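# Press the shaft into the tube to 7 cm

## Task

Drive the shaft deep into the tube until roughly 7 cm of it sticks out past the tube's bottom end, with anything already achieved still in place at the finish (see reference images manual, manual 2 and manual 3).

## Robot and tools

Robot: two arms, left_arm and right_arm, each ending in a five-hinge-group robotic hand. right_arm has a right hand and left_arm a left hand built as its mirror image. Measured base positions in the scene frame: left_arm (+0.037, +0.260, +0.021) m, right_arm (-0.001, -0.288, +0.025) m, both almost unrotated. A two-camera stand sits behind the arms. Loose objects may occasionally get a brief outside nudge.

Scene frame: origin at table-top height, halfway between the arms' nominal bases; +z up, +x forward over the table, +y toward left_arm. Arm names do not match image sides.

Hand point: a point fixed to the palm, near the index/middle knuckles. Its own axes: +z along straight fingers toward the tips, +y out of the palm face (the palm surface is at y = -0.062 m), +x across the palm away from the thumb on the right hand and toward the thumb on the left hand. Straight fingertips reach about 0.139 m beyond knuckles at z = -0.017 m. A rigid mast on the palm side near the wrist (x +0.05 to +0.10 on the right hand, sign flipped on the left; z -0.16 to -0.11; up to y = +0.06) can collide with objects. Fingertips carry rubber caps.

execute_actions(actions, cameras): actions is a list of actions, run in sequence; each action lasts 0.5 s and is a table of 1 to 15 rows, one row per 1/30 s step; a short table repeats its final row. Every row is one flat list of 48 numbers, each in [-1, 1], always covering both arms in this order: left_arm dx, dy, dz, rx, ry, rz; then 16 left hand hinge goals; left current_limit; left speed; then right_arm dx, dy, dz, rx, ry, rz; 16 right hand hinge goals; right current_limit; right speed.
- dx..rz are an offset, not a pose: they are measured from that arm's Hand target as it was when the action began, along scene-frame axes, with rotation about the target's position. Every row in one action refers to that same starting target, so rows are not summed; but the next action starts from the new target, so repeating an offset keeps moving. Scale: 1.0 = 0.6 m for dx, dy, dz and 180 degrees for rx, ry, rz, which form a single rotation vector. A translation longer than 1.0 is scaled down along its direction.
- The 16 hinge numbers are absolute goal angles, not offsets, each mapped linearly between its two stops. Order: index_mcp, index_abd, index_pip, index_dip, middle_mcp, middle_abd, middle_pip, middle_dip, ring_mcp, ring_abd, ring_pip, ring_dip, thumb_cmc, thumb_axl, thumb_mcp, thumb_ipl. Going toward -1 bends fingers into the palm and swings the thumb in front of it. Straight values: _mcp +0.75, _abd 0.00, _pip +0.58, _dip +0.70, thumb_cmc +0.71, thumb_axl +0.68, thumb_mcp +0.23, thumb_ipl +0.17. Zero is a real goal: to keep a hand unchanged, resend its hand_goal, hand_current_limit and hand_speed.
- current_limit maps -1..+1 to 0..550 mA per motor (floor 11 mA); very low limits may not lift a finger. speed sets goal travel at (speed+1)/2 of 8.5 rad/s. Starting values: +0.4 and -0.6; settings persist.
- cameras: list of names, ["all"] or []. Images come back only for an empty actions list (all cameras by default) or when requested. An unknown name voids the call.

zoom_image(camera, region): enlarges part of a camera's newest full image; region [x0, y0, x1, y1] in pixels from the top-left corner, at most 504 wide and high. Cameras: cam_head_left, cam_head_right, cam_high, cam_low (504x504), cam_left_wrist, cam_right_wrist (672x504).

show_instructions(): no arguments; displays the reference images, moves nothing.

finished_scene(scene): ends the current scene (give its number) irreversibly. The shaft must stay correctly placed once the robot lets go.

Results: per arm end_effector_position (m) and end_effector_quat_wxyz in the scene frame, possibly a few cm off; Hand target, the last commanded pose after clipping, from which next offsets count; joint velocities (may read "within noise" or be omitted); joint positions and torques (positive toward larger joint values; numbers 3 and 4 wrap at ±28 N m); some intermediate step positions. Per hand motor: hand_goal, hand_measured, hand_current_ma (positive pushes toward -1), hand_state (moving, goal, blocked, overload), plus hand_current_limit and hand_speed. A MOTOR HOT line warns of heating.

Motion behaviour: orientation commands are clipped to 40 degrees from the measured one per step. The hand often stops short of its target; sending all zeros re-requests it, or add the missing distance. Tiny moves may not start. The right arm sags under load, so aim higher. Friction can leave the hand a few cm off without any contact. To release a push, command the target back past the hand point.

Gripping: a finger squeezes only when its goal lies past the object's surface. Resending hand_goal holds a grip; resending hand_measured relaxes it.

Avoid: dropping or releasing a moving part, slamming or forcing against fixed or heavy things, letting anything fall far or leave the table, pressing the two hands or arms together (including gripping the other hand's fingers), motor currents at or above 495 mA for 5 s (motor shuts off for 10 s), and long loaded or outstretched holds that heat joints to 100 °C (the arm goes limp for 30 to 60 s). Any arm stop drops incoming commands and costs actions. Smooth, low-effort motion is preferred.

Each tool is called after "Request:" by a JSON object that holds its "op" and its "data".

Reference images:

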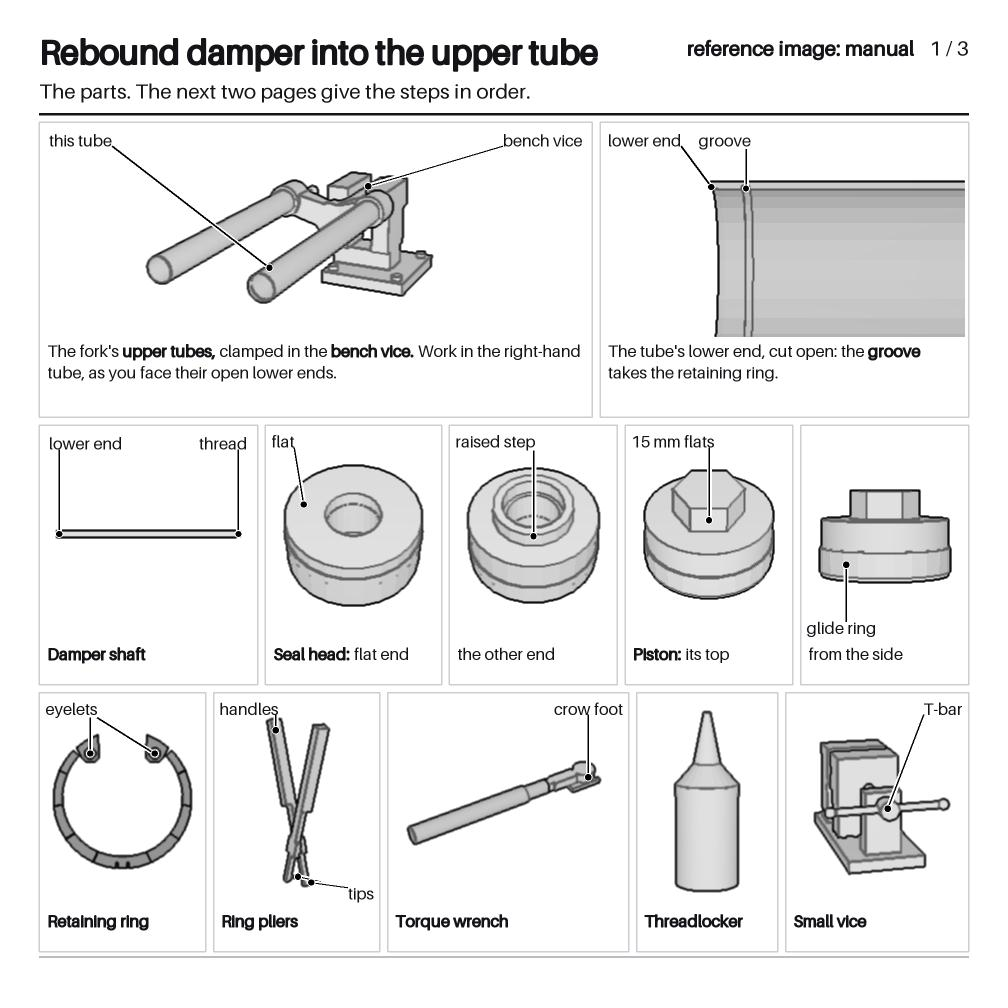

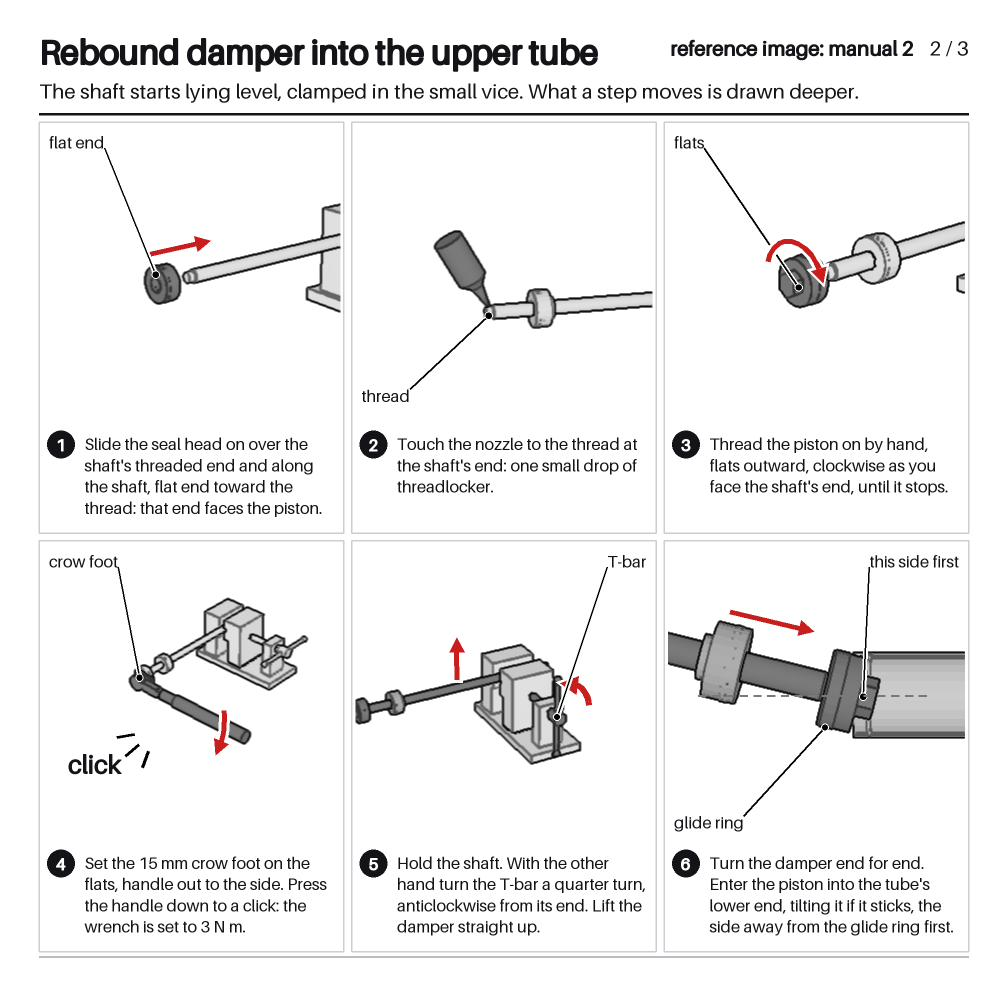

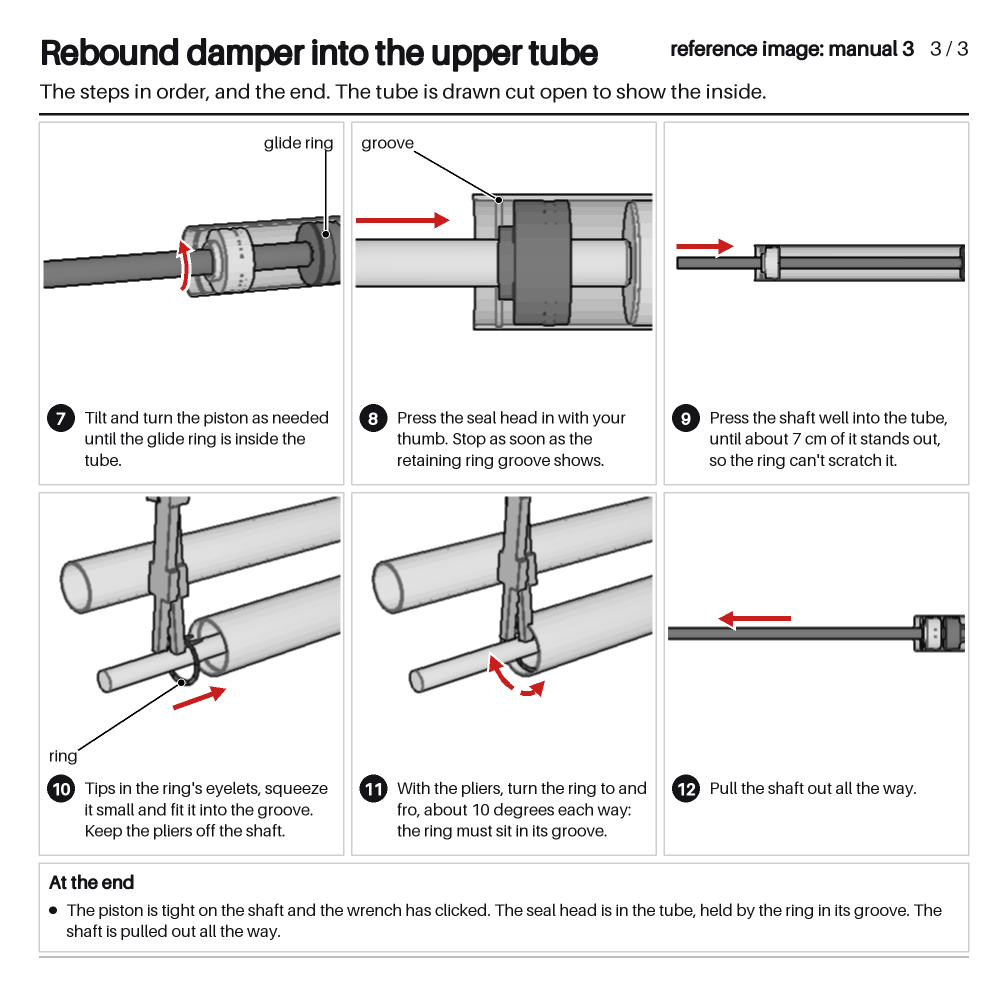

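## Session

Request:
{"op": "execute_actions", "data": {"actions": []}}

Scene clock: 0.00 s.
left_arm: end_effector_position=(+0.7343, +0.1374, +0.3418) hand_goal=(+0.754, +0.000, +0.576, +0.696, +0.754, +0.000, +0.576, +0.696, +0.754, +0.000, +0.576, +0.696, +0.714, +0.678, +0.226, +0.168) hand_measured=(+0.754, +0.000, +0.576, +0.696, +0.754, +0.000, +0.576, +0.696, +0.754, +0.000, +0.576, +0.696, +0.714, +0.678, +0.226, +0.168) hand_current_ma=(+0, +0, +0, +0, +0, +0, +0, +0, +0, +0, +0, +0, +0, +0, +0, +0) hand_state=(goal, goal, goal, goal, goal, goal, goal, goal, goal, goal, goal, goal, goal, goal, goal, goal) hand_current_limit=0.40 hand_speed=-0.60 end_effector_quat_wxyz=(+0.355, +0.700, +0.561, -0.262) | right_arm: end_effector_position=(+0.4683, -0.1362, +0.3198) hand_goal=(+0.754, +0.000, +0.576, +0.696, +0.754, +0.000, +0.576, +0.696, +0.754, +0.000, +0.576, +0.696, +0.714, +0.678, +0.226, +0.168) hand_measured=(+0.754, +0.000, +0.576, +0.696, +0.754, +0.000, +0.576, +0.696, +0.754, +0.000, +0.576, +0.696, +0.714, +0.678, +0.226, +0.168) hand_current_ma=(+0, +0, +0, +0, +0, +0, +0, +0, +0, +0, +0, +0, +0, +0, +0, +0) hand_state=(goal, goal, goal, goal, goal, goal, goal, goal, goal, goal, goal, goal, goal, goal, goal, goal) hand_current_limit=0.40 hand_speed=-0.60 end_effector_quat_wxyz=(+0.022, -0.240, +0.963, -0.116)
Joint positions: left_arm=[0.022 1.941 2.051 -1.654 0.914 0.226] | right_arm=[0.176 1.598 1.73 -1.653 0.232 -1.844]
Joint velocities: within noise
Joint torques (N m): no reading
Heat: left arm: hottest elbow 32 °C; right arm: hottest waist 29 °C.
Hand target: left_arm +0.7369, +0.1374, +0.3576; +0.364, +0.704, +0.556, -0.251 | right_arm +0.4738, -0.1349, +0.3305; +0.036, -0.238, +0.963, -0.117

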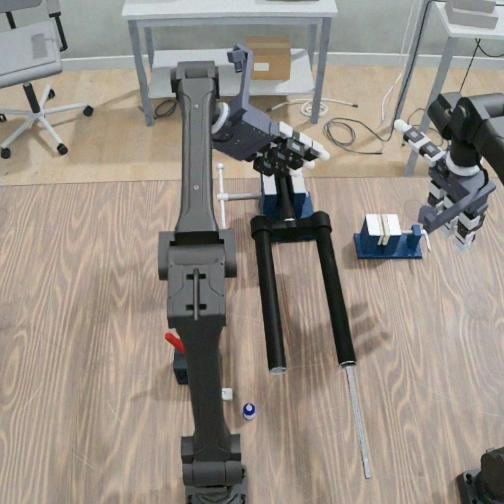

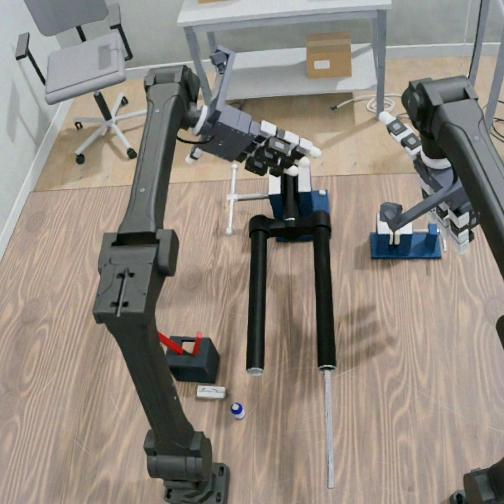

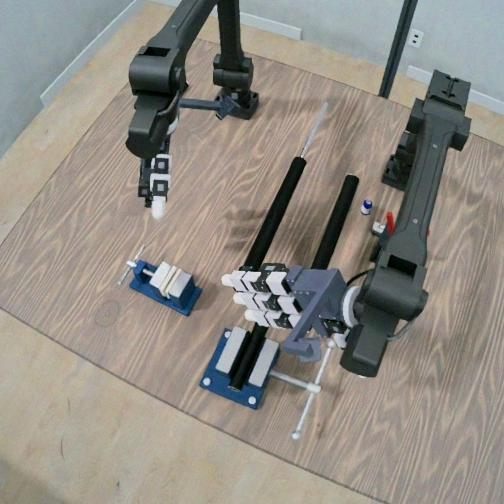

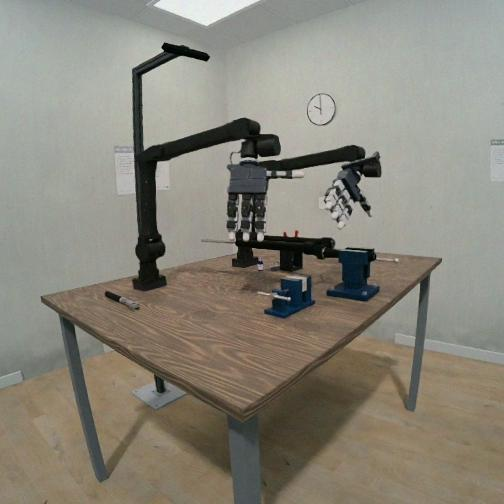

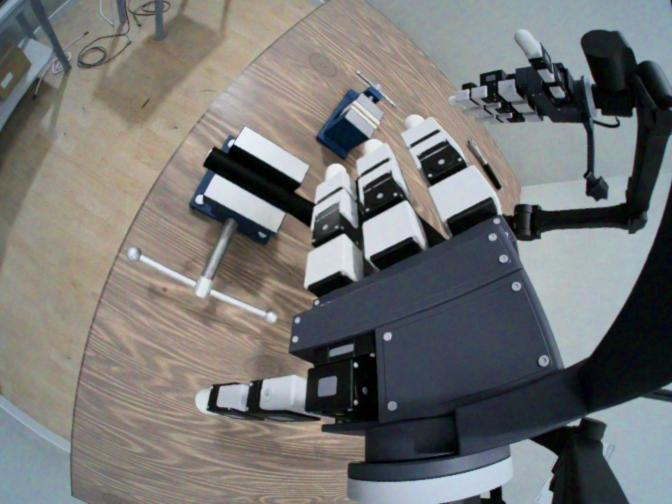

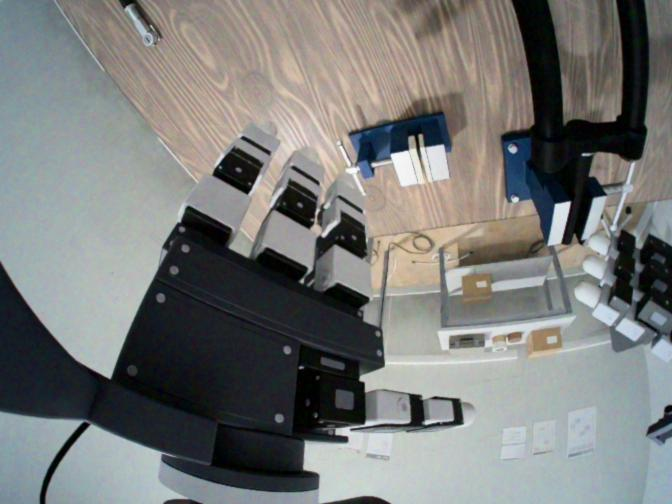

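Request:
{"op": "execute_actions", "data": {"actions": [[[0,0,0,0,0,0,0.754,0,0.576,0.696,0.754,0,0.576,0.696,0.754,0,0.576,0.696,0.714,0.678,0.226,0.168,0.4,-0.6,-0.12,-0.02,0.12,0.02,-0.011,-0.16,0.137,0,-0.08,0.04,0.137,0,-0.08,0.04,0.137,0,-0.08,0.04,0.714,0.678,-0.4,-0.39,0.4,-0.6]],[[0,0,0,0,0,0,0.754,0,0.576,0.696,0.754,0,0.576,0.696,0.754,0,0.576,0.696,0.714,0.678,0.226,0.168,0.4,-0.6,-0.22,0.02,0.04,0.021,-0.011,-0.163,0.137,0,-0.08,0.04,0.137,0,-0.08,0.04,0.137,0,-0.08,0.04,0.714,0.678,-0.4,-0.39,0.4,-0.6]],[[0,0,0,0,0,0,0.754,0,0.576,0.696,0.754,0,0.576,0.696,0.754,0,0.576,0.696,0.714,0.678,0.226,0.168,0.4,-0.6,-0.22,0.06,0,0.021,-0.011,-0.163,0.137,0,-0.08,0.04,0.137,0,-0.08,0.04,0.137,0,-0.08,0.04,0.714,0.678,-0.4,-0.39,0.4,-0.6]]], "cameras": ["cam_head_right","cam_high","cam_low"]}}

Scene clock: 22.67 s.
left_arm: end_effector_position=(+0.7343, +0.1374, +0.3418) hand_goal=(+0.754, +0.000, +0.576, +0.696, +0.754, +0.000, +0.576, +0.696, +0.754, +0.000, +0.576, +0.696, +0.714, +0.678, +0.226, +0.168) hand_measured=(+0.754, +0.000, +0.576, +0.696, +0.754, +0.000, +0.576, +0.696, +0.754, +0.000, +0.576, +0.696, +0.714, +0.678, +0.226, +0.168) hand_current_ma=(+0, +0, +0, +0, +0, +0, +0, +0, +0, +0, +0, +0, +0, +0, +0, +0) hand_state=(goal, goal, goal, goal, goal, goal, goal, goal, goal, goal, goal, goal, goal, goal, goal, goal) hand_current_limit=0.40 hand_speed=-0.60 end_effector_quat_wxyz=(+0.355, +0.700, +0.561, -0.262) | right_arm: end_effector_position=(+0.1347, -0.1009, +0.4109) hand_goal=(+0.138, +0.000, -0.080, +0.040, +0.138, +0.000, -0.080, +0.040, +0.138, +0.000, -0.080, +0.040, +0.714, +0.678, -0.400, -0.390) hand_measured=(+0.148, +0.000, -0.074, +0.044, +0.148, +0.000, -0.074, +0.044, +0.152, +0.000, -0.074, +0.042, +0.714, +0.678, -0.402, -0.388) hand_current_ma=(+9, +0, +3, +1, +9, +0, +3, +1, +13, +0, +3, +1, +0, +0, +0, +1) hand_state=(goal, goal, goal, goal, goal, goal, goal, goal, goal, goal, goal, goal, goal, goal, goal, goal) hand_current_limit=0.40 hand_speed=-0.60 end_effector_quat_wxyz=(-0.003, +0.352, +0.910, +0.219)
Joint positions: left_arm=[0.022 1.941 2.051 -1.654 0.914 0.226] | right_arm=[1.073 0.527 1.079 -1.683 -0.041 0.295]
Joint torques (N m): left_arm=[-1.26 -15.33 10.25 0.36 0.98 -0.09] | right_arm=[0.73 2.32 10.59 1.26 0.27 0.14]
Heat: left arm: hottest elbow 36 °C; right arm: hottest elbow 32 °C.
Hand target: left_arm +0.7369, +0.1374, +0.3576; +0.364, +0.704, +0.556, -0.251 | right_arm +0.1377, -0.0989, +0.4264; +0.015, +0.475, +0.880, -0.005
Off the commanded pose: left_arm 0.016 m, 2 deg | right_arm 0.016 m, 34 deg; orientation clipped.
joint sent to its limit (right arm) — joint 4 (wrist pitch), lower limit. The joint targets are off in position and orientation.
Step readings (end_effector_position of left_arm | right_arm):
0: (+0.7343, +0.1374, +0.3418) | (+0.4683, -0.1362, +0.3198)
1: (+0.7343, +0.1374, +0.3418) | (+0.4683, -0.1358, +0.3202)
2: (+0.7343, +0.1374, +0.3418) | (+0.4671, -0.1346, +0.3214)
4: (+0.7343, +0.1374, +0.3418) | (+0.4554, -0.1333, +0.3241)
8: (+0.7343, +0.1374, +0.3418) | (+0.4159, -0.1400, +0.3553)
15: (+0.7343, +0.1374, +0.3418) | (+0.3900, -0.1501, +0.4212)
16: (+0.7343, +0.1374, +0.3418) | (+0.3898, -0.1501, +0.4223)
17: (+0.7343, +0.1374, +0.3418) | (+0.3873, -0.1486, +0.4194)
19: (+0.7343, +0.1374, +0.3418) | (+0.3674, -0.1439, +0.4026)
23: (+0.7343, +0.1374, +0.3418) | (+0.3029, -0.1335, +0.3889)
30: (+0.7343, +0.1374, +0.3418) | (+0.2596, -0.1376, +0.4394)
31: (+0.7343, +0.1374, +0.3418) | (+0.2584, -0.1368, +0.4408)
32: (+0.7343, +0.1374, +0.3418) | (+0.2537, -0.1329, +0.4399)
34: (+0.7343, +0.1374, +0.3418) | (+0.2311, -0.1172, +0.4259)
38: (+0.7343, +0.1374, +0.3418) | (+0.1663, -0.0999, +0.4101)
45: (+0.7343, +0.1374, +0.3418) | (+0.1278, -0.0987, +0.4233)
Images, in order (width x height): cam_head_right 504x504, cam_high 504x504, cam_low 504x504.

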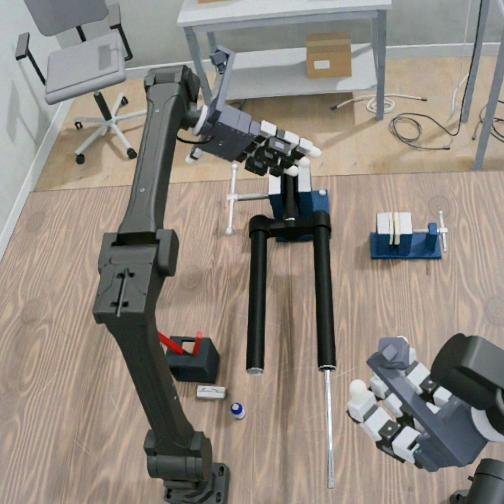

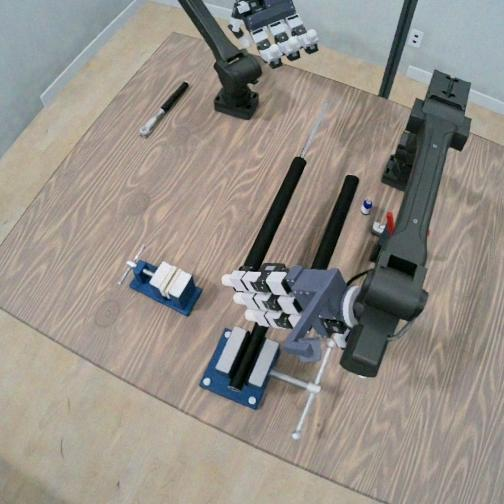

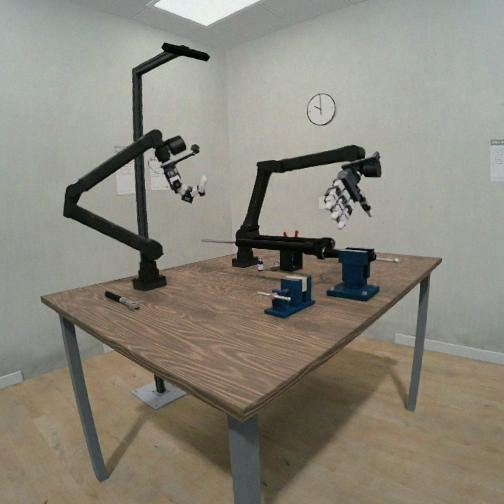

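Request:
{"op": "execute_actions", "data": {"actions": [[[0,0,0,0,0,0,0.754,0,0.576,0.696,0.754,0,0.576,0.696,0.754,0,0.576,0.696,0.714,0.678,0.226,0.168,0.4,-0.6,-0.17,0.02,-0.08,0.004,0.002,-0.092,0.137,0,-0.08,0.04,0.137,0,-0.08,0.04,0.137,0,-0.08,0.04,0.714,0.678,-0.4,-0.39,0.4,-0.6]],[[0,0,0,0,0,0,0.754,0,0.576,0.696,0.754,0,0.576,0.696,0.754,0,0.576,0.696,0.714,0.678,0.226,0.168,0.4,-0.6,-0.17,0.02,-0.08,0.004,0.002,-0.093,0.137,0,-0.08,0.04,0.137,0,-0.08,0.04,0.137,0,-0.08,0.04,0.714,0.678,-0.4,-0.39,0.4,-0.6]],[[0,0,0,0,0,0,0.754,0,0.576,0.696,0.754,0,0.576,0.696,0.754,0,0.576,0.696,0.714,0.678,0.226,0.168,0.4,-0.6,0,0.04,-0.13,0,0,0,0.137,0,-0.08,0.04,0.137,0,-0.08,0.04,0.137,0,-0.08,0.04,0.714,0.678,-0.4,-0.39,0.4,-0.6]]], "cameras": ["cam_head_right","cam_high","cam_low","cam_right_wrist"]}}

Scene clock: 44.63 s.
left_arm: end_effector_position=(+0.7343, +0.1374, +0.3418) hand_goal=(+0.754, +0.000, +0.576, +0.696, +0.754, +0.000, +0.576, +0.696, +0.754, +0.000, +0.576, +0.696, +0.714, +0.678, +0.226, +0.168) hand_measured=(+0.754, +0.000, +0.576, +0.696, +0.754, +0.000, +0.576, +0.696, +0.754, +0.000, +0.576, +0.696, +0.714, +0.678, +0.226, +0.168) hand_current_ma=(+0, +0, +0, +0, +0, +0, +0, +0, +0, +0, +0, +0, +0, +0, +0, +0) hand_state=(goal, goal, goal, goal, goal, goal, goal, goal, goal, goal, goal, goal, goal, goal, goal, goal) hand_current_limit=0.40 hand_speed=-0.60 end_effector_quat_wxyz=(+0.355, +0.700, +0.561, -0.262) | right_arm: end_effector_position=(-0.0661, -0.0536, +0.2534) hand_goal=(+0.138, +0.000, -0.080, +0.040, +0.138, +0.000, -0.080, +0.040, +0.138, +0.000, -0.080, +0.040, +0.714, +0.678, -0.400, -0.390) hand_measured=(+0.144, +0.000, -0.074, +0.044, +0.144, +0.000, -0.074, +0.044, +0.146, +0.000, -0.074, +0.042, +0.714, +0.678, -0.400, -0.388) hand_current_ma=(+4, +0, +3, +1, +5, +0, +3, +1, +6, +0, +3, +1, +0, +0, +0, +1) hand_state=(goal, goal, goal, goal, goal, goal, goal, goal, goal, goal, goal, goal, goal, goal, goal, goal) hand_current_limit=0.40 hand_speed=-0.60 end_effector_quat_wxyz=(+0.005, +0.697, +0.717, -0.007)
Joint positions: left_arm=[0.022 1.941 2.051 -1.654 0.914 0.226] | right_arm=[2.056 1.12 1.055 -1.517 -0.01 2.073]
Joint torques (N m): left_arm=[-1.03 -15.79 10.25 0.46 0.98 -0.09] | right_arm=[-0.79 -5.89 8.49 0.36 0.38 0.2]
Heat: left arm: hottest elbow 39 °C; right arm: hottest elbow 36 °C.
Hand target: left_arm +0.7369, +0.1374, +0.3576; +0.364, +0.704, +0.556, -0.251 | right_arm -0.0663, -0.0509, +0.2524; +0.002, +0.708, +0.707, -0.001
Off the commanded pose: left_arm 0.016 m, 2 deg | right_arm 0.003 m, 2 deg.
joint sent to its limit (right arm) — joint 6 (wrist roll), upper limit. The joint targets still meet the commanded pose.
Step readings (end_effector_position of left_arm | right_arm):
0: (+0.7343, +0.1374, +0.3418) | (+0.1348, -0.1010, +0.4109)
1: (+0.7343, +0.1374, +0.3418) | (+0.1339, -0.1006, +0.4105)
2: (+0.7343, +0.1374, +0.3418) | (+0.1290, -0.0988, +0.4092)
4: (+0.7343, +0.1374, +0.3418) | (+0.1027, -0.0889, +0.4032)
8: (+0.7343, +0.1374, +0.3418) | (+0.0527, -0.0819, +0.3906)
15: (+0.7343, +0.1374, +0.3418) | (+0.0313, -0.0837, +0.3690)
16: (+0.7343, +0.1374, +0.3418) | (+0.0286, -0.0824, +0.3654)
17: (+0.7343, +0.1374, +0.3418) | (+0.0205, -0.0817, +0.3600)
19: (+0.7343, +0.1374, +0.3418) | (-0.0076, -0.0805, +0.3473)
23: (+0.7343, +0.1374, +0.3418) | (-0.0508, -0.0747, +0.3262)
30: (+0.7343, +0.1374, +0.3418) | (-0.0637, -0.0719, +0.3036)
31: (+0.7343, +0.1374, +0.3418) | (-0.0632, -0.0731, +0.3039)
32: (+0.7343, +0.1374, +0.3418) | (-0.0632, -0.0726, +0.3037)
34: (+0.7343, +0.1374, +0.3418) | (-0.0656, -0.0657, +0.2985)
38: (+0.7343, +0.1374, +0.3418) | (-0.0650, -0.0576, +0.2738)
45: (+0.7343, +0.1374, +0.3418) | (-0.0657, -0.0541, +0.2536)
Images, in order (width x height): cam_head_right 504x504, cam_high 504x504, cam_low 504x504, cam_right_wrist 672x504.

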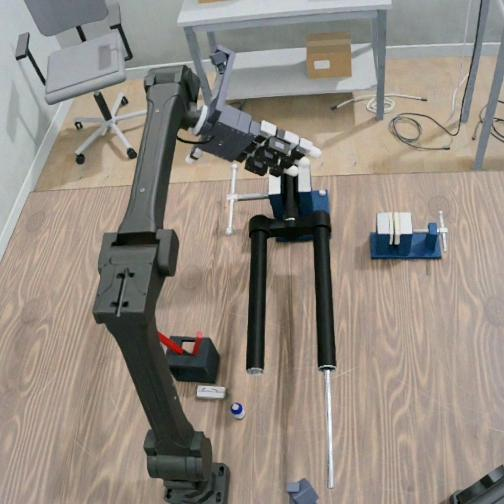

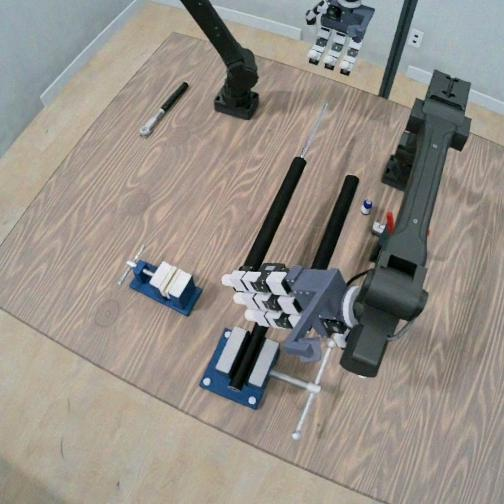

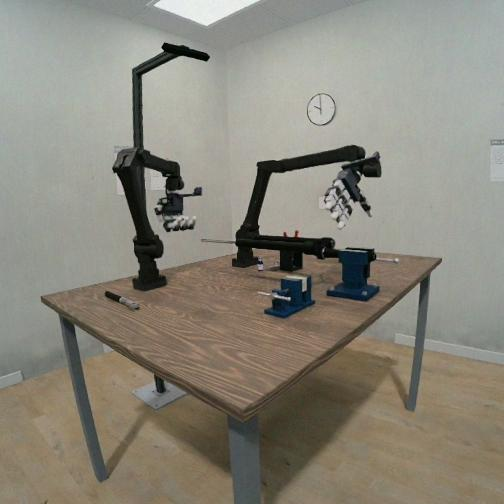

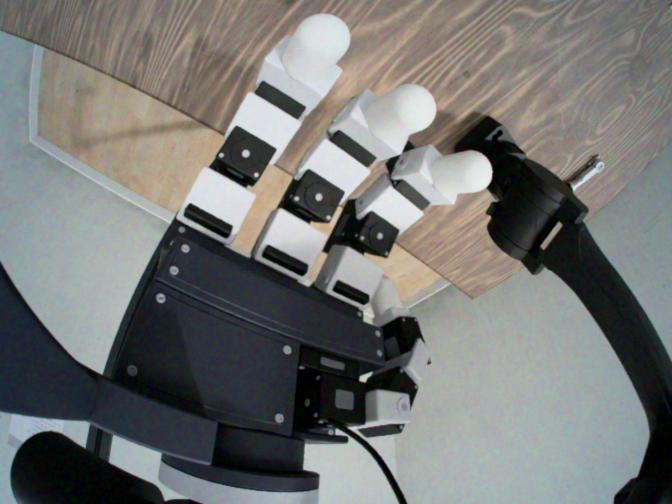

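Request:
{"op": "execute_actions", "data": {"actions": [[[0,0,0,0,0,0,0.754,0,0.576,0.696,0.754,0,0.576,0.696,0.754,0,0.576,0.696,0.714,0.678,0.226,0.168,0.4,-0.6,0.01,0.022,-0.14,0,0,0,0.137,0,-0.08,0.04,0.137,0,-0.08,0.04,0.137,0,-0.08,0.04,0.714,0.678,-0.4,-0.39,0.4,-0.6]],[[0,0,0,0,0,0,0.754,0,0.576,0.696,0.754,0,0.576,0.696,0.754,0,0.576,0.696,0.714,0.678,0.226,0.168,0.4,-0.6,0.01,0.022,-0.13,0,0,0,0.137,0,-0.08,0.04,0.137,0,-0.08,0.04,0.137,0,-0.08,0.04,0.714,0.678,-0.4,-0.39,0.4,-0.6]],[[0,0,0,0,0,0,0.754,0,0.576,0.696,0.754,0,0.576,0.696,0.754,0,0.576,0.696,0.714,0.678,0.226,0.168,0.4,-0.6,0.1,0.0,0,0,0,0,0.137,0,-0.08,0.04,0.137,0,-0.08,0.04,0.137,0,-0.08,0.04,0.714,0.678,-0.4,-0.39,0.4,-0.6]]], "cameras": ["cam_head_right","cam_high","cam_low","cam_right_wrist"]}}

Request:
{"op": "zoom_image", "data": {"camera": "cam_high", "region": [270, 20, 400, 150]}}

Request:
{"op": "zoom_image", "data": {"camera": "cam_low", "region": [160, 180, 260, 280]}}

Scene clock: 63.80 s.
left_arm: end_effector_position=(+0.7343, +0.1374, +0.3418) hand_goal=(+0.754, +0.000, +0.576, +0.696, +0.754, +0.000, +0.576, +0.696, +0.754, +0.000, +0.576, +0.696, +0.714, +0.678, +0.226, +0.168) hand_measured=(+0.754, +0.000, +0.576, +0.696, +0.754, +0.000, +0.576, +0.696, +0.754, +0.000, +0.576, +0.696, +0.714, +0.678, +0.226, +0.168) hand_current_ma=(+0, +0, +0, +0, +0, +0, +0, +0, +0, +0, +0, +0, +0, +0, +0, +0) hand_state=(goal, goal, goal, goal, goal, goal, goal, goal, goal, goal, goal, goal, goal, goal, goal, goal) hand_current_limit=0.40 hand_speed=-0.60 end_effector_quat_wxyz=(+0.355, +0.700, +0.561, -0.262) | right_arm: end_effector_position=(+0.0045, -0.0281, +0.0874) hand_goal=(+0.138, +0.000, -0.080, +0.040, +0.138, +0.000, -0.080, +0.040, +0.138, +0.000, -0.080, +0.040, +0.714, +0.678, -0.400, -0.390) hand_measured=(+0.144, +0.000, -0.074, +0.044, +0.144, +0.000, -0.074, +0.044, +0.146, +0.000, -0.074, +0.042, +0.714, +0.678, -0.400, -0.388) hand_current_ma=(+4, +0, +3, +1, +4, +0, +3, +1, +6, +0, +3, +1, +0, +0, +0, +1) hand_state=(goal, goal, goal, goal, goal, goal, goal, goal, goal, goal, goal, goal, goal, goal, goal, goal) hand_current_limit=0.40 hand_speed=-0.60 end_effector_quat_wxyz=(+0.012, +0.710, +0.704, -0.004)
Joint positions: left_arm=[0.022 1.941 2.051 -1.654 0.914 0.226] | right_arm=[1.804 1.279 0.715 -1.032 0.004 1.857]
Joint torques (N m): left_arm=[-1.49 -15.27 10.19 0.35 1.02 -0.05] | right_arm=[-0.79 -8.53 7.08 0.13 0.2 -0.05]
Heat: left arm: hottest elbow 41 °C; right arm: hottest elbow 38 °C.
Hand target: left_arm +0.7369, +0.1374, +0.3576; +0.364, +0.704, +0.556, -0.251 | right_arm +0.0057, -0.0244, +0.0904; +0.002, +0.708, +0.707, -0.001
Off the commanded pose: left_arm 0.016 m, 2 deg | right_arm 0.005 m, 1 deg.
Step readings (end_effector_position of left_arm | right_arm):
0: (+0.7343, +0.1374, +0.3418) | (-0.0661, -0.0536, +0.2534)
1: (+0.7343, +0.1374, +0.3418) | (-0.0660, -0.0535, +0.2528)
2: (+0.7343, +0.1374, +0.3418) | (-0.0664, -0.0517, +0.2488)
4: (+0.7343, +0.1374, +0.3418) | (-0.0670, -0.0478, +0.2310)
8: (+0.7343, +0.1374, +0.3418) | (-0.0596, -0.0518, +0.1906)
15: (+0.7343, +0.1374, +0.3418) | (-0.0601, -0.0450, +0.1707)
16: (+0.7343, +0.1374, +0.3418) | (-0.0606, -0.0438, +0.1702)
17: (+0.7343, +0.1374, +0.3418) | (-0.0612, -0.0417, +0.1671)
19: (+0.7343, +0.1374, +0.3418) | (-0.0621, -0.0364, +0.1528)
23: (+0.7343, +0.1374, +0.3418) | (-0.0562, -0.0375, +0.1167)
30: (+0.7343, +0.1374, +0.3418) | (-0.0541, -0.0337, +0.0931)
31: (+0.7343, +0.1374, +0.3418) | (-0.0539, -0.0326, +0.0929)
32: (+0.7343, +0.1374, +0.3418) | (-0.0521, -0.0312, +0.0926)
34: (+0.7343, +0.1374, +0.3418) | (-0.0402, -0.0296, +0.0912)
38: (+0.7343, +0.1374, +0.3418) | (-0.0073, -0.0330, +0.0883)
45: (+0.7343, +0.1374, +0.3418) | (+0.0040, -0.0301, +0.0876)
Images, in order (width x height): cam_head_right 504x504, cam_high 504x504, cam_low 504x504, cam_right_wrist 672x504.

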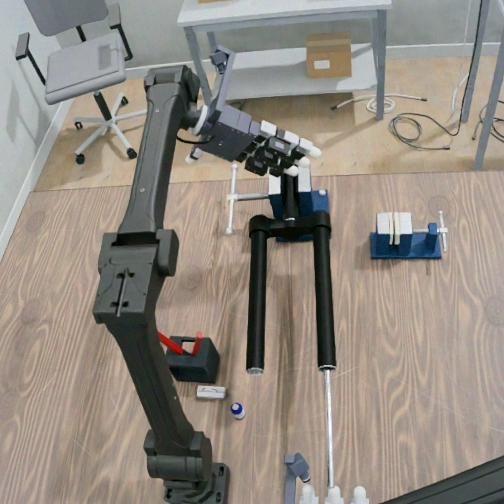

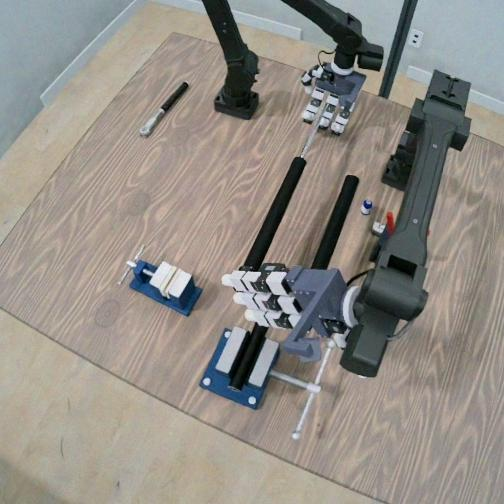

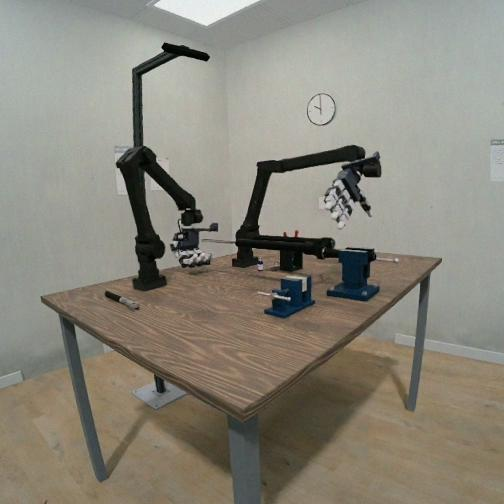

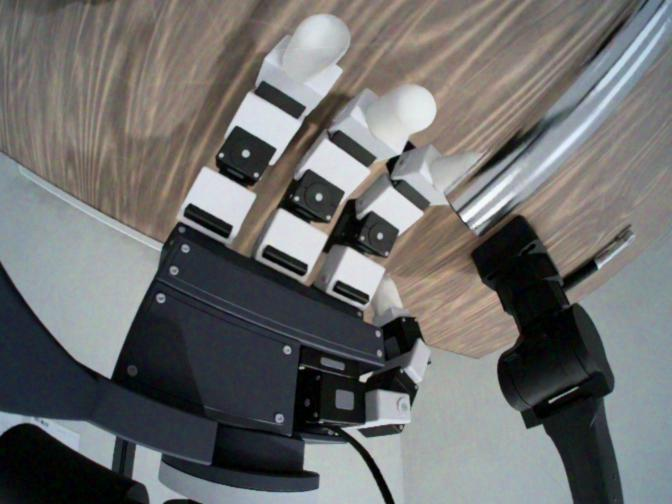

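Scaled by 3.877.

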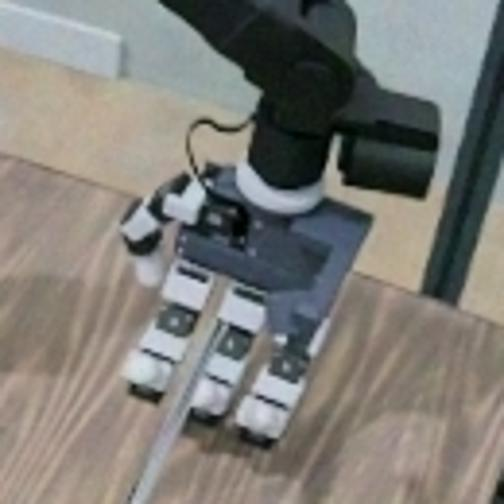

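Scaled by 5.040.

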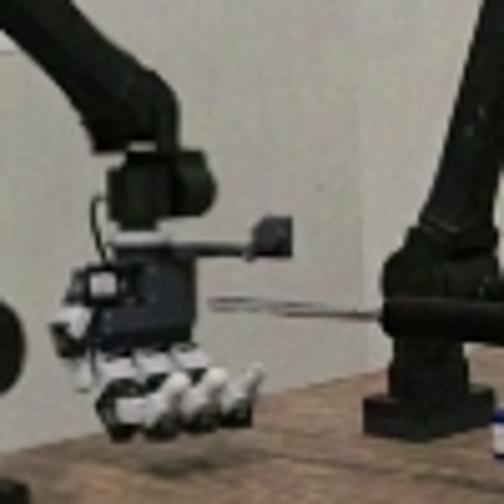

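Request:
{"op": "execute_actions", "data": {"actions": [[[0,0,0,0,0,0,0.754,0,0.576,0.696,0.754,0,0.576,0.696,0.754,0,0.576,0.696,0.714,0.678,0.226,0.168,0.4,-0.6,0.095,0.0,0,0,0,0,0.137,0,-0.08,0.04,0.137,0,-0.08,0.04,0.137,0,-0.08,0.04,0.714,0.678,-0.4,-0.39,0.4,-0.6]]], "cameras": ["cam_right_wrist","cam_high"]}}

Request:
{"op": "zoom_image", "data": {"camera": "cam_high", "region": [270, 20, 400, 150]}}

Scene clock: 81.57 s.
left_arm: end_effector_position=(+0.7343, +0.1374, +0.3418) hand_goal=(+0.754, +0.000, +0.576, +0.696, +0.754, +0.000, +0.576, +0.696, +0.754, +0.000, +0.576, +0.696, +0.714, +0.678, +0.226, +0.168) hand_measured=(+0.754, +0.000, +0.576, +0.696, +0.754, +0.000, +0.576, +0.696, +0.754, +0.000, +0.576, +0.696, +0.714, +0.678, +0.226, +0.168) hand_current_ma=(+0, +0, +0, +0, +0, +0, +0, +0, +0, +0, +0, +0, +0, +0, +0, +0) hand_state=(goal, goal, goal, goal, goal, goal, goal, goal, goal, goal, goal, goal, goal, goal, goal, goal) hand_current_limit=0.40 hand_speed=-0.60 end_effector_quat_wxyz=(+0.355, +0.700, +0.561, -0.262) | right_arm: end_effector_position=(+0.0607, -0.0259, +0.0888) hand_goal=(+0.138, +0.000, -0.080, +0.040, +0.138, +0.000, -0.080, +0.040, +0.138, +0.000, -0.080, +0.040, +0.714, +0.678, -0.400, -0.390) hand_measured=(+0.144, +0.000, -0.074, +0.044, +0.144, +0.000, -0.074, +0.044, +0.146, +0.000, -0.074, +0.042, +0.714, +0.678, -0.400, -0.388) hand_current_ma=(+4, +0, +3, +1, +4, +0, +3, +1, +6, +0, +3, +1, +0, +0, +0, +1) hand_state=(goal, goal, goal, goal, goal, goal, goal, goal, goal, goal, goal, goal, goal, goal, goal, goal) hand_current_limit=0.40 hand_speed=-0.60 end_effector_quat_wxyz=(+0.007, +0.710, +0.704, -0.003)
Joint positions: left_arm=[0.022 1.941 2.051 -1.654 0.914 0.226] | right_arm=[1.612 1.244 0.692 -1.032 0.004 1.665]
Joint torques (N m): left_arm=[-0.67 -15.44 10.1 0.24 0.98 -0.03] | right_arm=[-0.79 -7.59 7.1 0.01 0.22 -0.03]
Heat: left arm: hottest elbow 43 °C; right arm: hottest elbow 37 °C.
Hand target: left_arm +0.7369, +0.1374, +0.3576; +0.364, +0.704, +0.556, -0.251 | right_arm +0.0627, -0.0245, +0.0905; +0.002, +0.708, +0.707, -0.001
Off the commanded pose: left_arm 0.016 m, 2 deg | right_arm 0.003 m, 1 deg.
Step readings (end_effector_position of left_arm | right_arm):
0: (+0.7343, +0.1374, +0.3418) | (+0.0045, -0.0281, +0.0874)
1: (+0.7343, +0.1374, +0.3418) | (+0.0049, -0.0278, +0.0875)
2: (+0.7343, +0.1374, +0.3418) | (+0.0069, -0.0276, +0.0874)
4: (+0.7343, +0.1374, +0.3418) | (+0.0194, -0.0279, +0.0875)
8: (+0.7343, +0.1374, +0.3418) | (+0.0503, -0.0310, +0.0890)
15: (+0.7343, +0.1374, +0.3418) | (+0.0602, -0.0279, +0.0889)
Images, in order (width x height): cam_high 504x504, cam_right_wrist 672x504.

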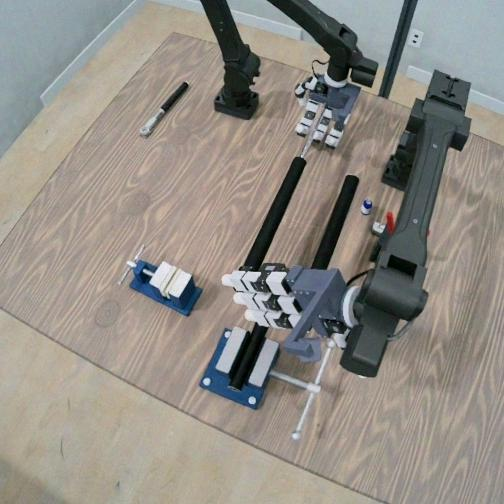

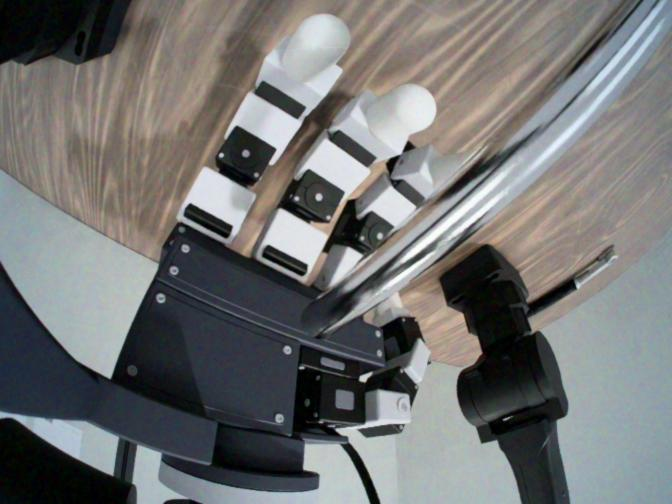

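Scaled by 3.877.

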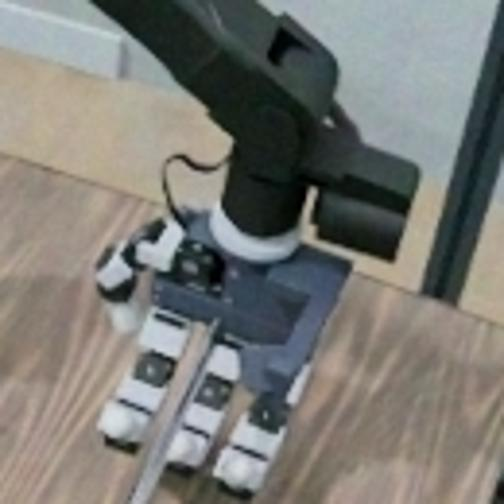

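Request:
{"op": "execute_actions", "data": {"actions": [[[0,0,0,0,0,0,0.754,0,0.576,0.696,0.754,0,0.576,0.696,0.754,0,0.576,0.696,0.714,0.678,0.226,0.168,0.4,-0.6,0.06,-0.008,0,0,0,0,0.137,0,-0.08,0.04,0.137,0,-0.08,0.04,0.137,0,-0.08,0.04,0.714,0.678,-0.4,-0.39,0.4,-0.6]],[[0,0,0,0,0,0,0.754,0,0.576,0.696,0.754,0,0.576,0.696,0.754,0,0.576,0.696,0.714,0.678,0.226,0.168,0.4,-0.6,0.07,0,0,0,0,0,0.137,0,-0.08,0.04,0.137,0,-0.08,0.04,0.137,0,-0.08,0.04,0.714,0.678,-0.4,-0.39,0.4,-0.6]]], "cameras": ["cam_right_wrist","cam_high","cam_head_right"]}}

Request:
{"op": "zoom_image", "data": {"camera": "cam_high", "region": [270, 50, 370, 150]}}

Scene clock: 99.90 s.
left_arm: end_effector_position=(+0.7343, +0.1374, +0.3418) hand_goal=(+0.754, +0.000, +0.576, +0.696, +0.754, +0.000, +0.576, +0.696, +0.754, +0.000, +0.576, +0.696, +0.714, +0.678, +0.226, +0.168) hand_measured=(+0.754, +0.000, +0.576, +0.696, +0.754, +0.000, +0.576, +0.696, +0.754, +0.000, +0.576, +0.696, +0.714, +0.678, +0.226, +0.168) hand_current_ma=(+0, +0, +0, +0, +0, +0, +0, +0, +0, +0, +0, +0, +0, +0, +0, +0) hand_state=(goal, goal, goal, goal, goal, goal, goal, goal, goal, goal, goal, goal, goal, goal, goal, goal) hand_current_limit=0.40 hand_speed=-0.60 end_effector_quat_wxyz=(+0.355, +0.700, +0.561, -0.262) | right_arm: end_effector_position=(+0.1319, -0.0307, +0.0875) hand_goal=(+0.138, +0.000, -0.080, +0.040, +0.138, +0.000, -0.080, +0.040, +0.138, +0.000, -0.080, +0.040, +0.714, +0.678, -0.400, -0.390) hand_measured=(+0.144, +0.000, -0.074, +0.044, +0.144, +0.000, -0.074, +0.044, +0.146, +0.000, -0.074, +0.042, +0.714, +0.678, -0.400, -0.388) hand_current_ma=(+4, +0, +3, +1, +4, +0, +3, +1, +5, +0, +3, +1, +0, +0, +0, +1) hand_state=(goal, goal, goal, goal, goal, goal, goal, goal, goal, goal, goal, goal, goal, goal, goal, goal) hand_current_limit=0.40 hand_speed=-0.60 end_effector_quat_wxyz=(+0.002, +0.703, +0.711, -0.006)
Joint positions: left_arm=[0.022 1.941 2.051 -1.654 0.914 0.226] | right_arm=[1.357 1.234 0.683 -1.032 -0.004 1.39]
Joint torques (N m): left_arm=[-1.03 -15.79 10.33 0.21 0.98 -0.08] | right_arm=[-2.43 -6.65 7.83 0.06 0.65 -0.03]
Heat: left arm: hottest elbow 44 °C; right arm: hottest elbow 36 °C.
Hand target: left_arm +0.7369, +0.1374, +0.3576; +0.364, +0.704, +0.556, -0.251 | right_arm +0.1407, -0.0294, +0.0904; +0.002, +0.708, +0.707, -0.001
Off the commanded pose: left_arm 0.016 m, 2 deg | right_arm 0.009 m, 1 deg.
Step readings (end_effector_position of left_arm | right_arm):
0: (+0.7343, +0.1374, +0.3418) | (+0.0608, -0.0258, +0.0888)
1: (+0.7343, +0.1374, +0.3418) | (+0.0610, -0.0257, +0.0888)
2: (+0.7343, +0.1374, +0.3418) | (+0.0624, -0.0255, +0.0887)
4: (+0.7343, +0.1374, +0.3418) | (+0.0708, -0.0265, +0.0884)
8: (+0.7343, +0.1374, +0.3418) | (+0.0890, -0.0309, +0.0880)
15: (+0.7343, +0.1374, +0.3418) | (+0.0910, -0.0283, +0.0878)
16: (+0.7343, +0.1374, +0.3418) | (+0.0915, -0.0281, +0.0877)
17: (+0.7343, +0.1374, +0.3418) | (+0.0926, -0.0277, +0.0875)
19: (+0.7343, +0.1374, +0.3418) | (+0.1008, -0.0282, +0.0873)
23: (+0.7343, +0.1374, +0.3418) | (+0.1232, -0.0326, +0.0876)
30: (+0.7343, +0.1374, +0.3418) | (+0.1314, -0.0319, +0.0875)
Images, in order (width x height): cam_head_right 504x504, cam_high 504x504, cam_right_wrist 672x504.

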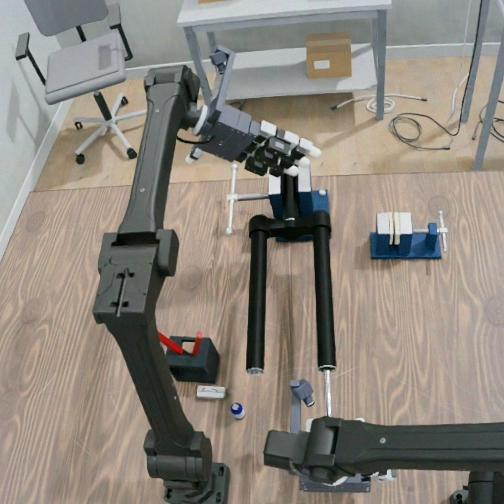

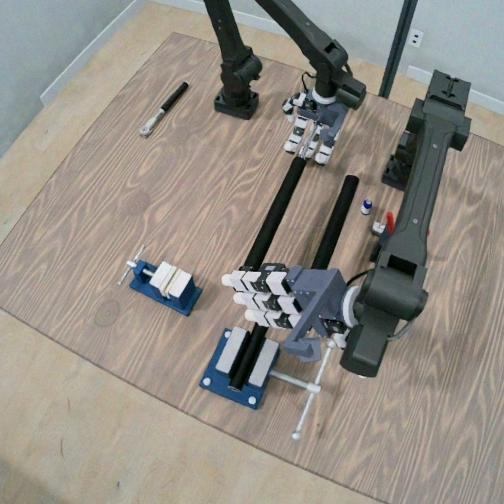

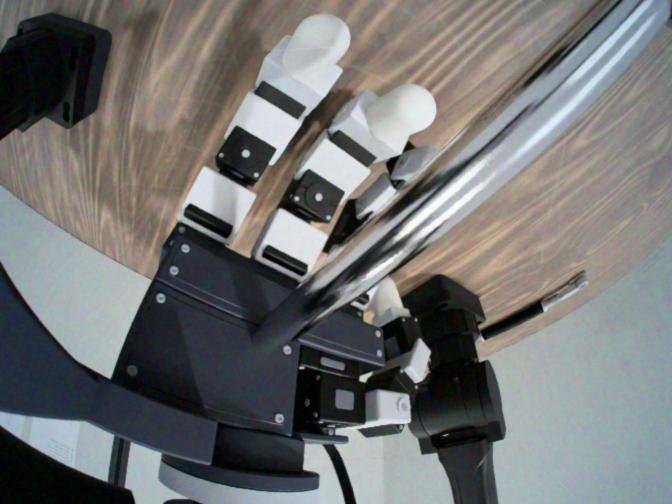

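Scaled by 5.040.

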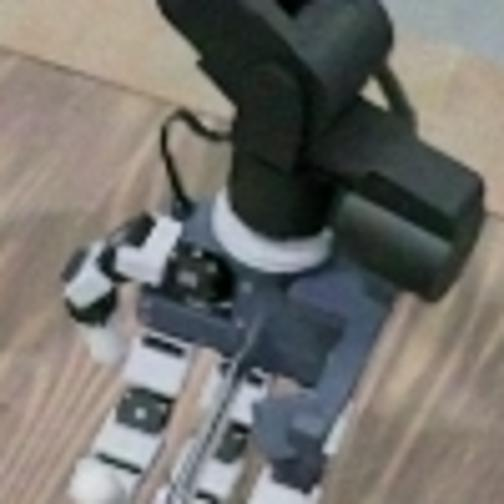

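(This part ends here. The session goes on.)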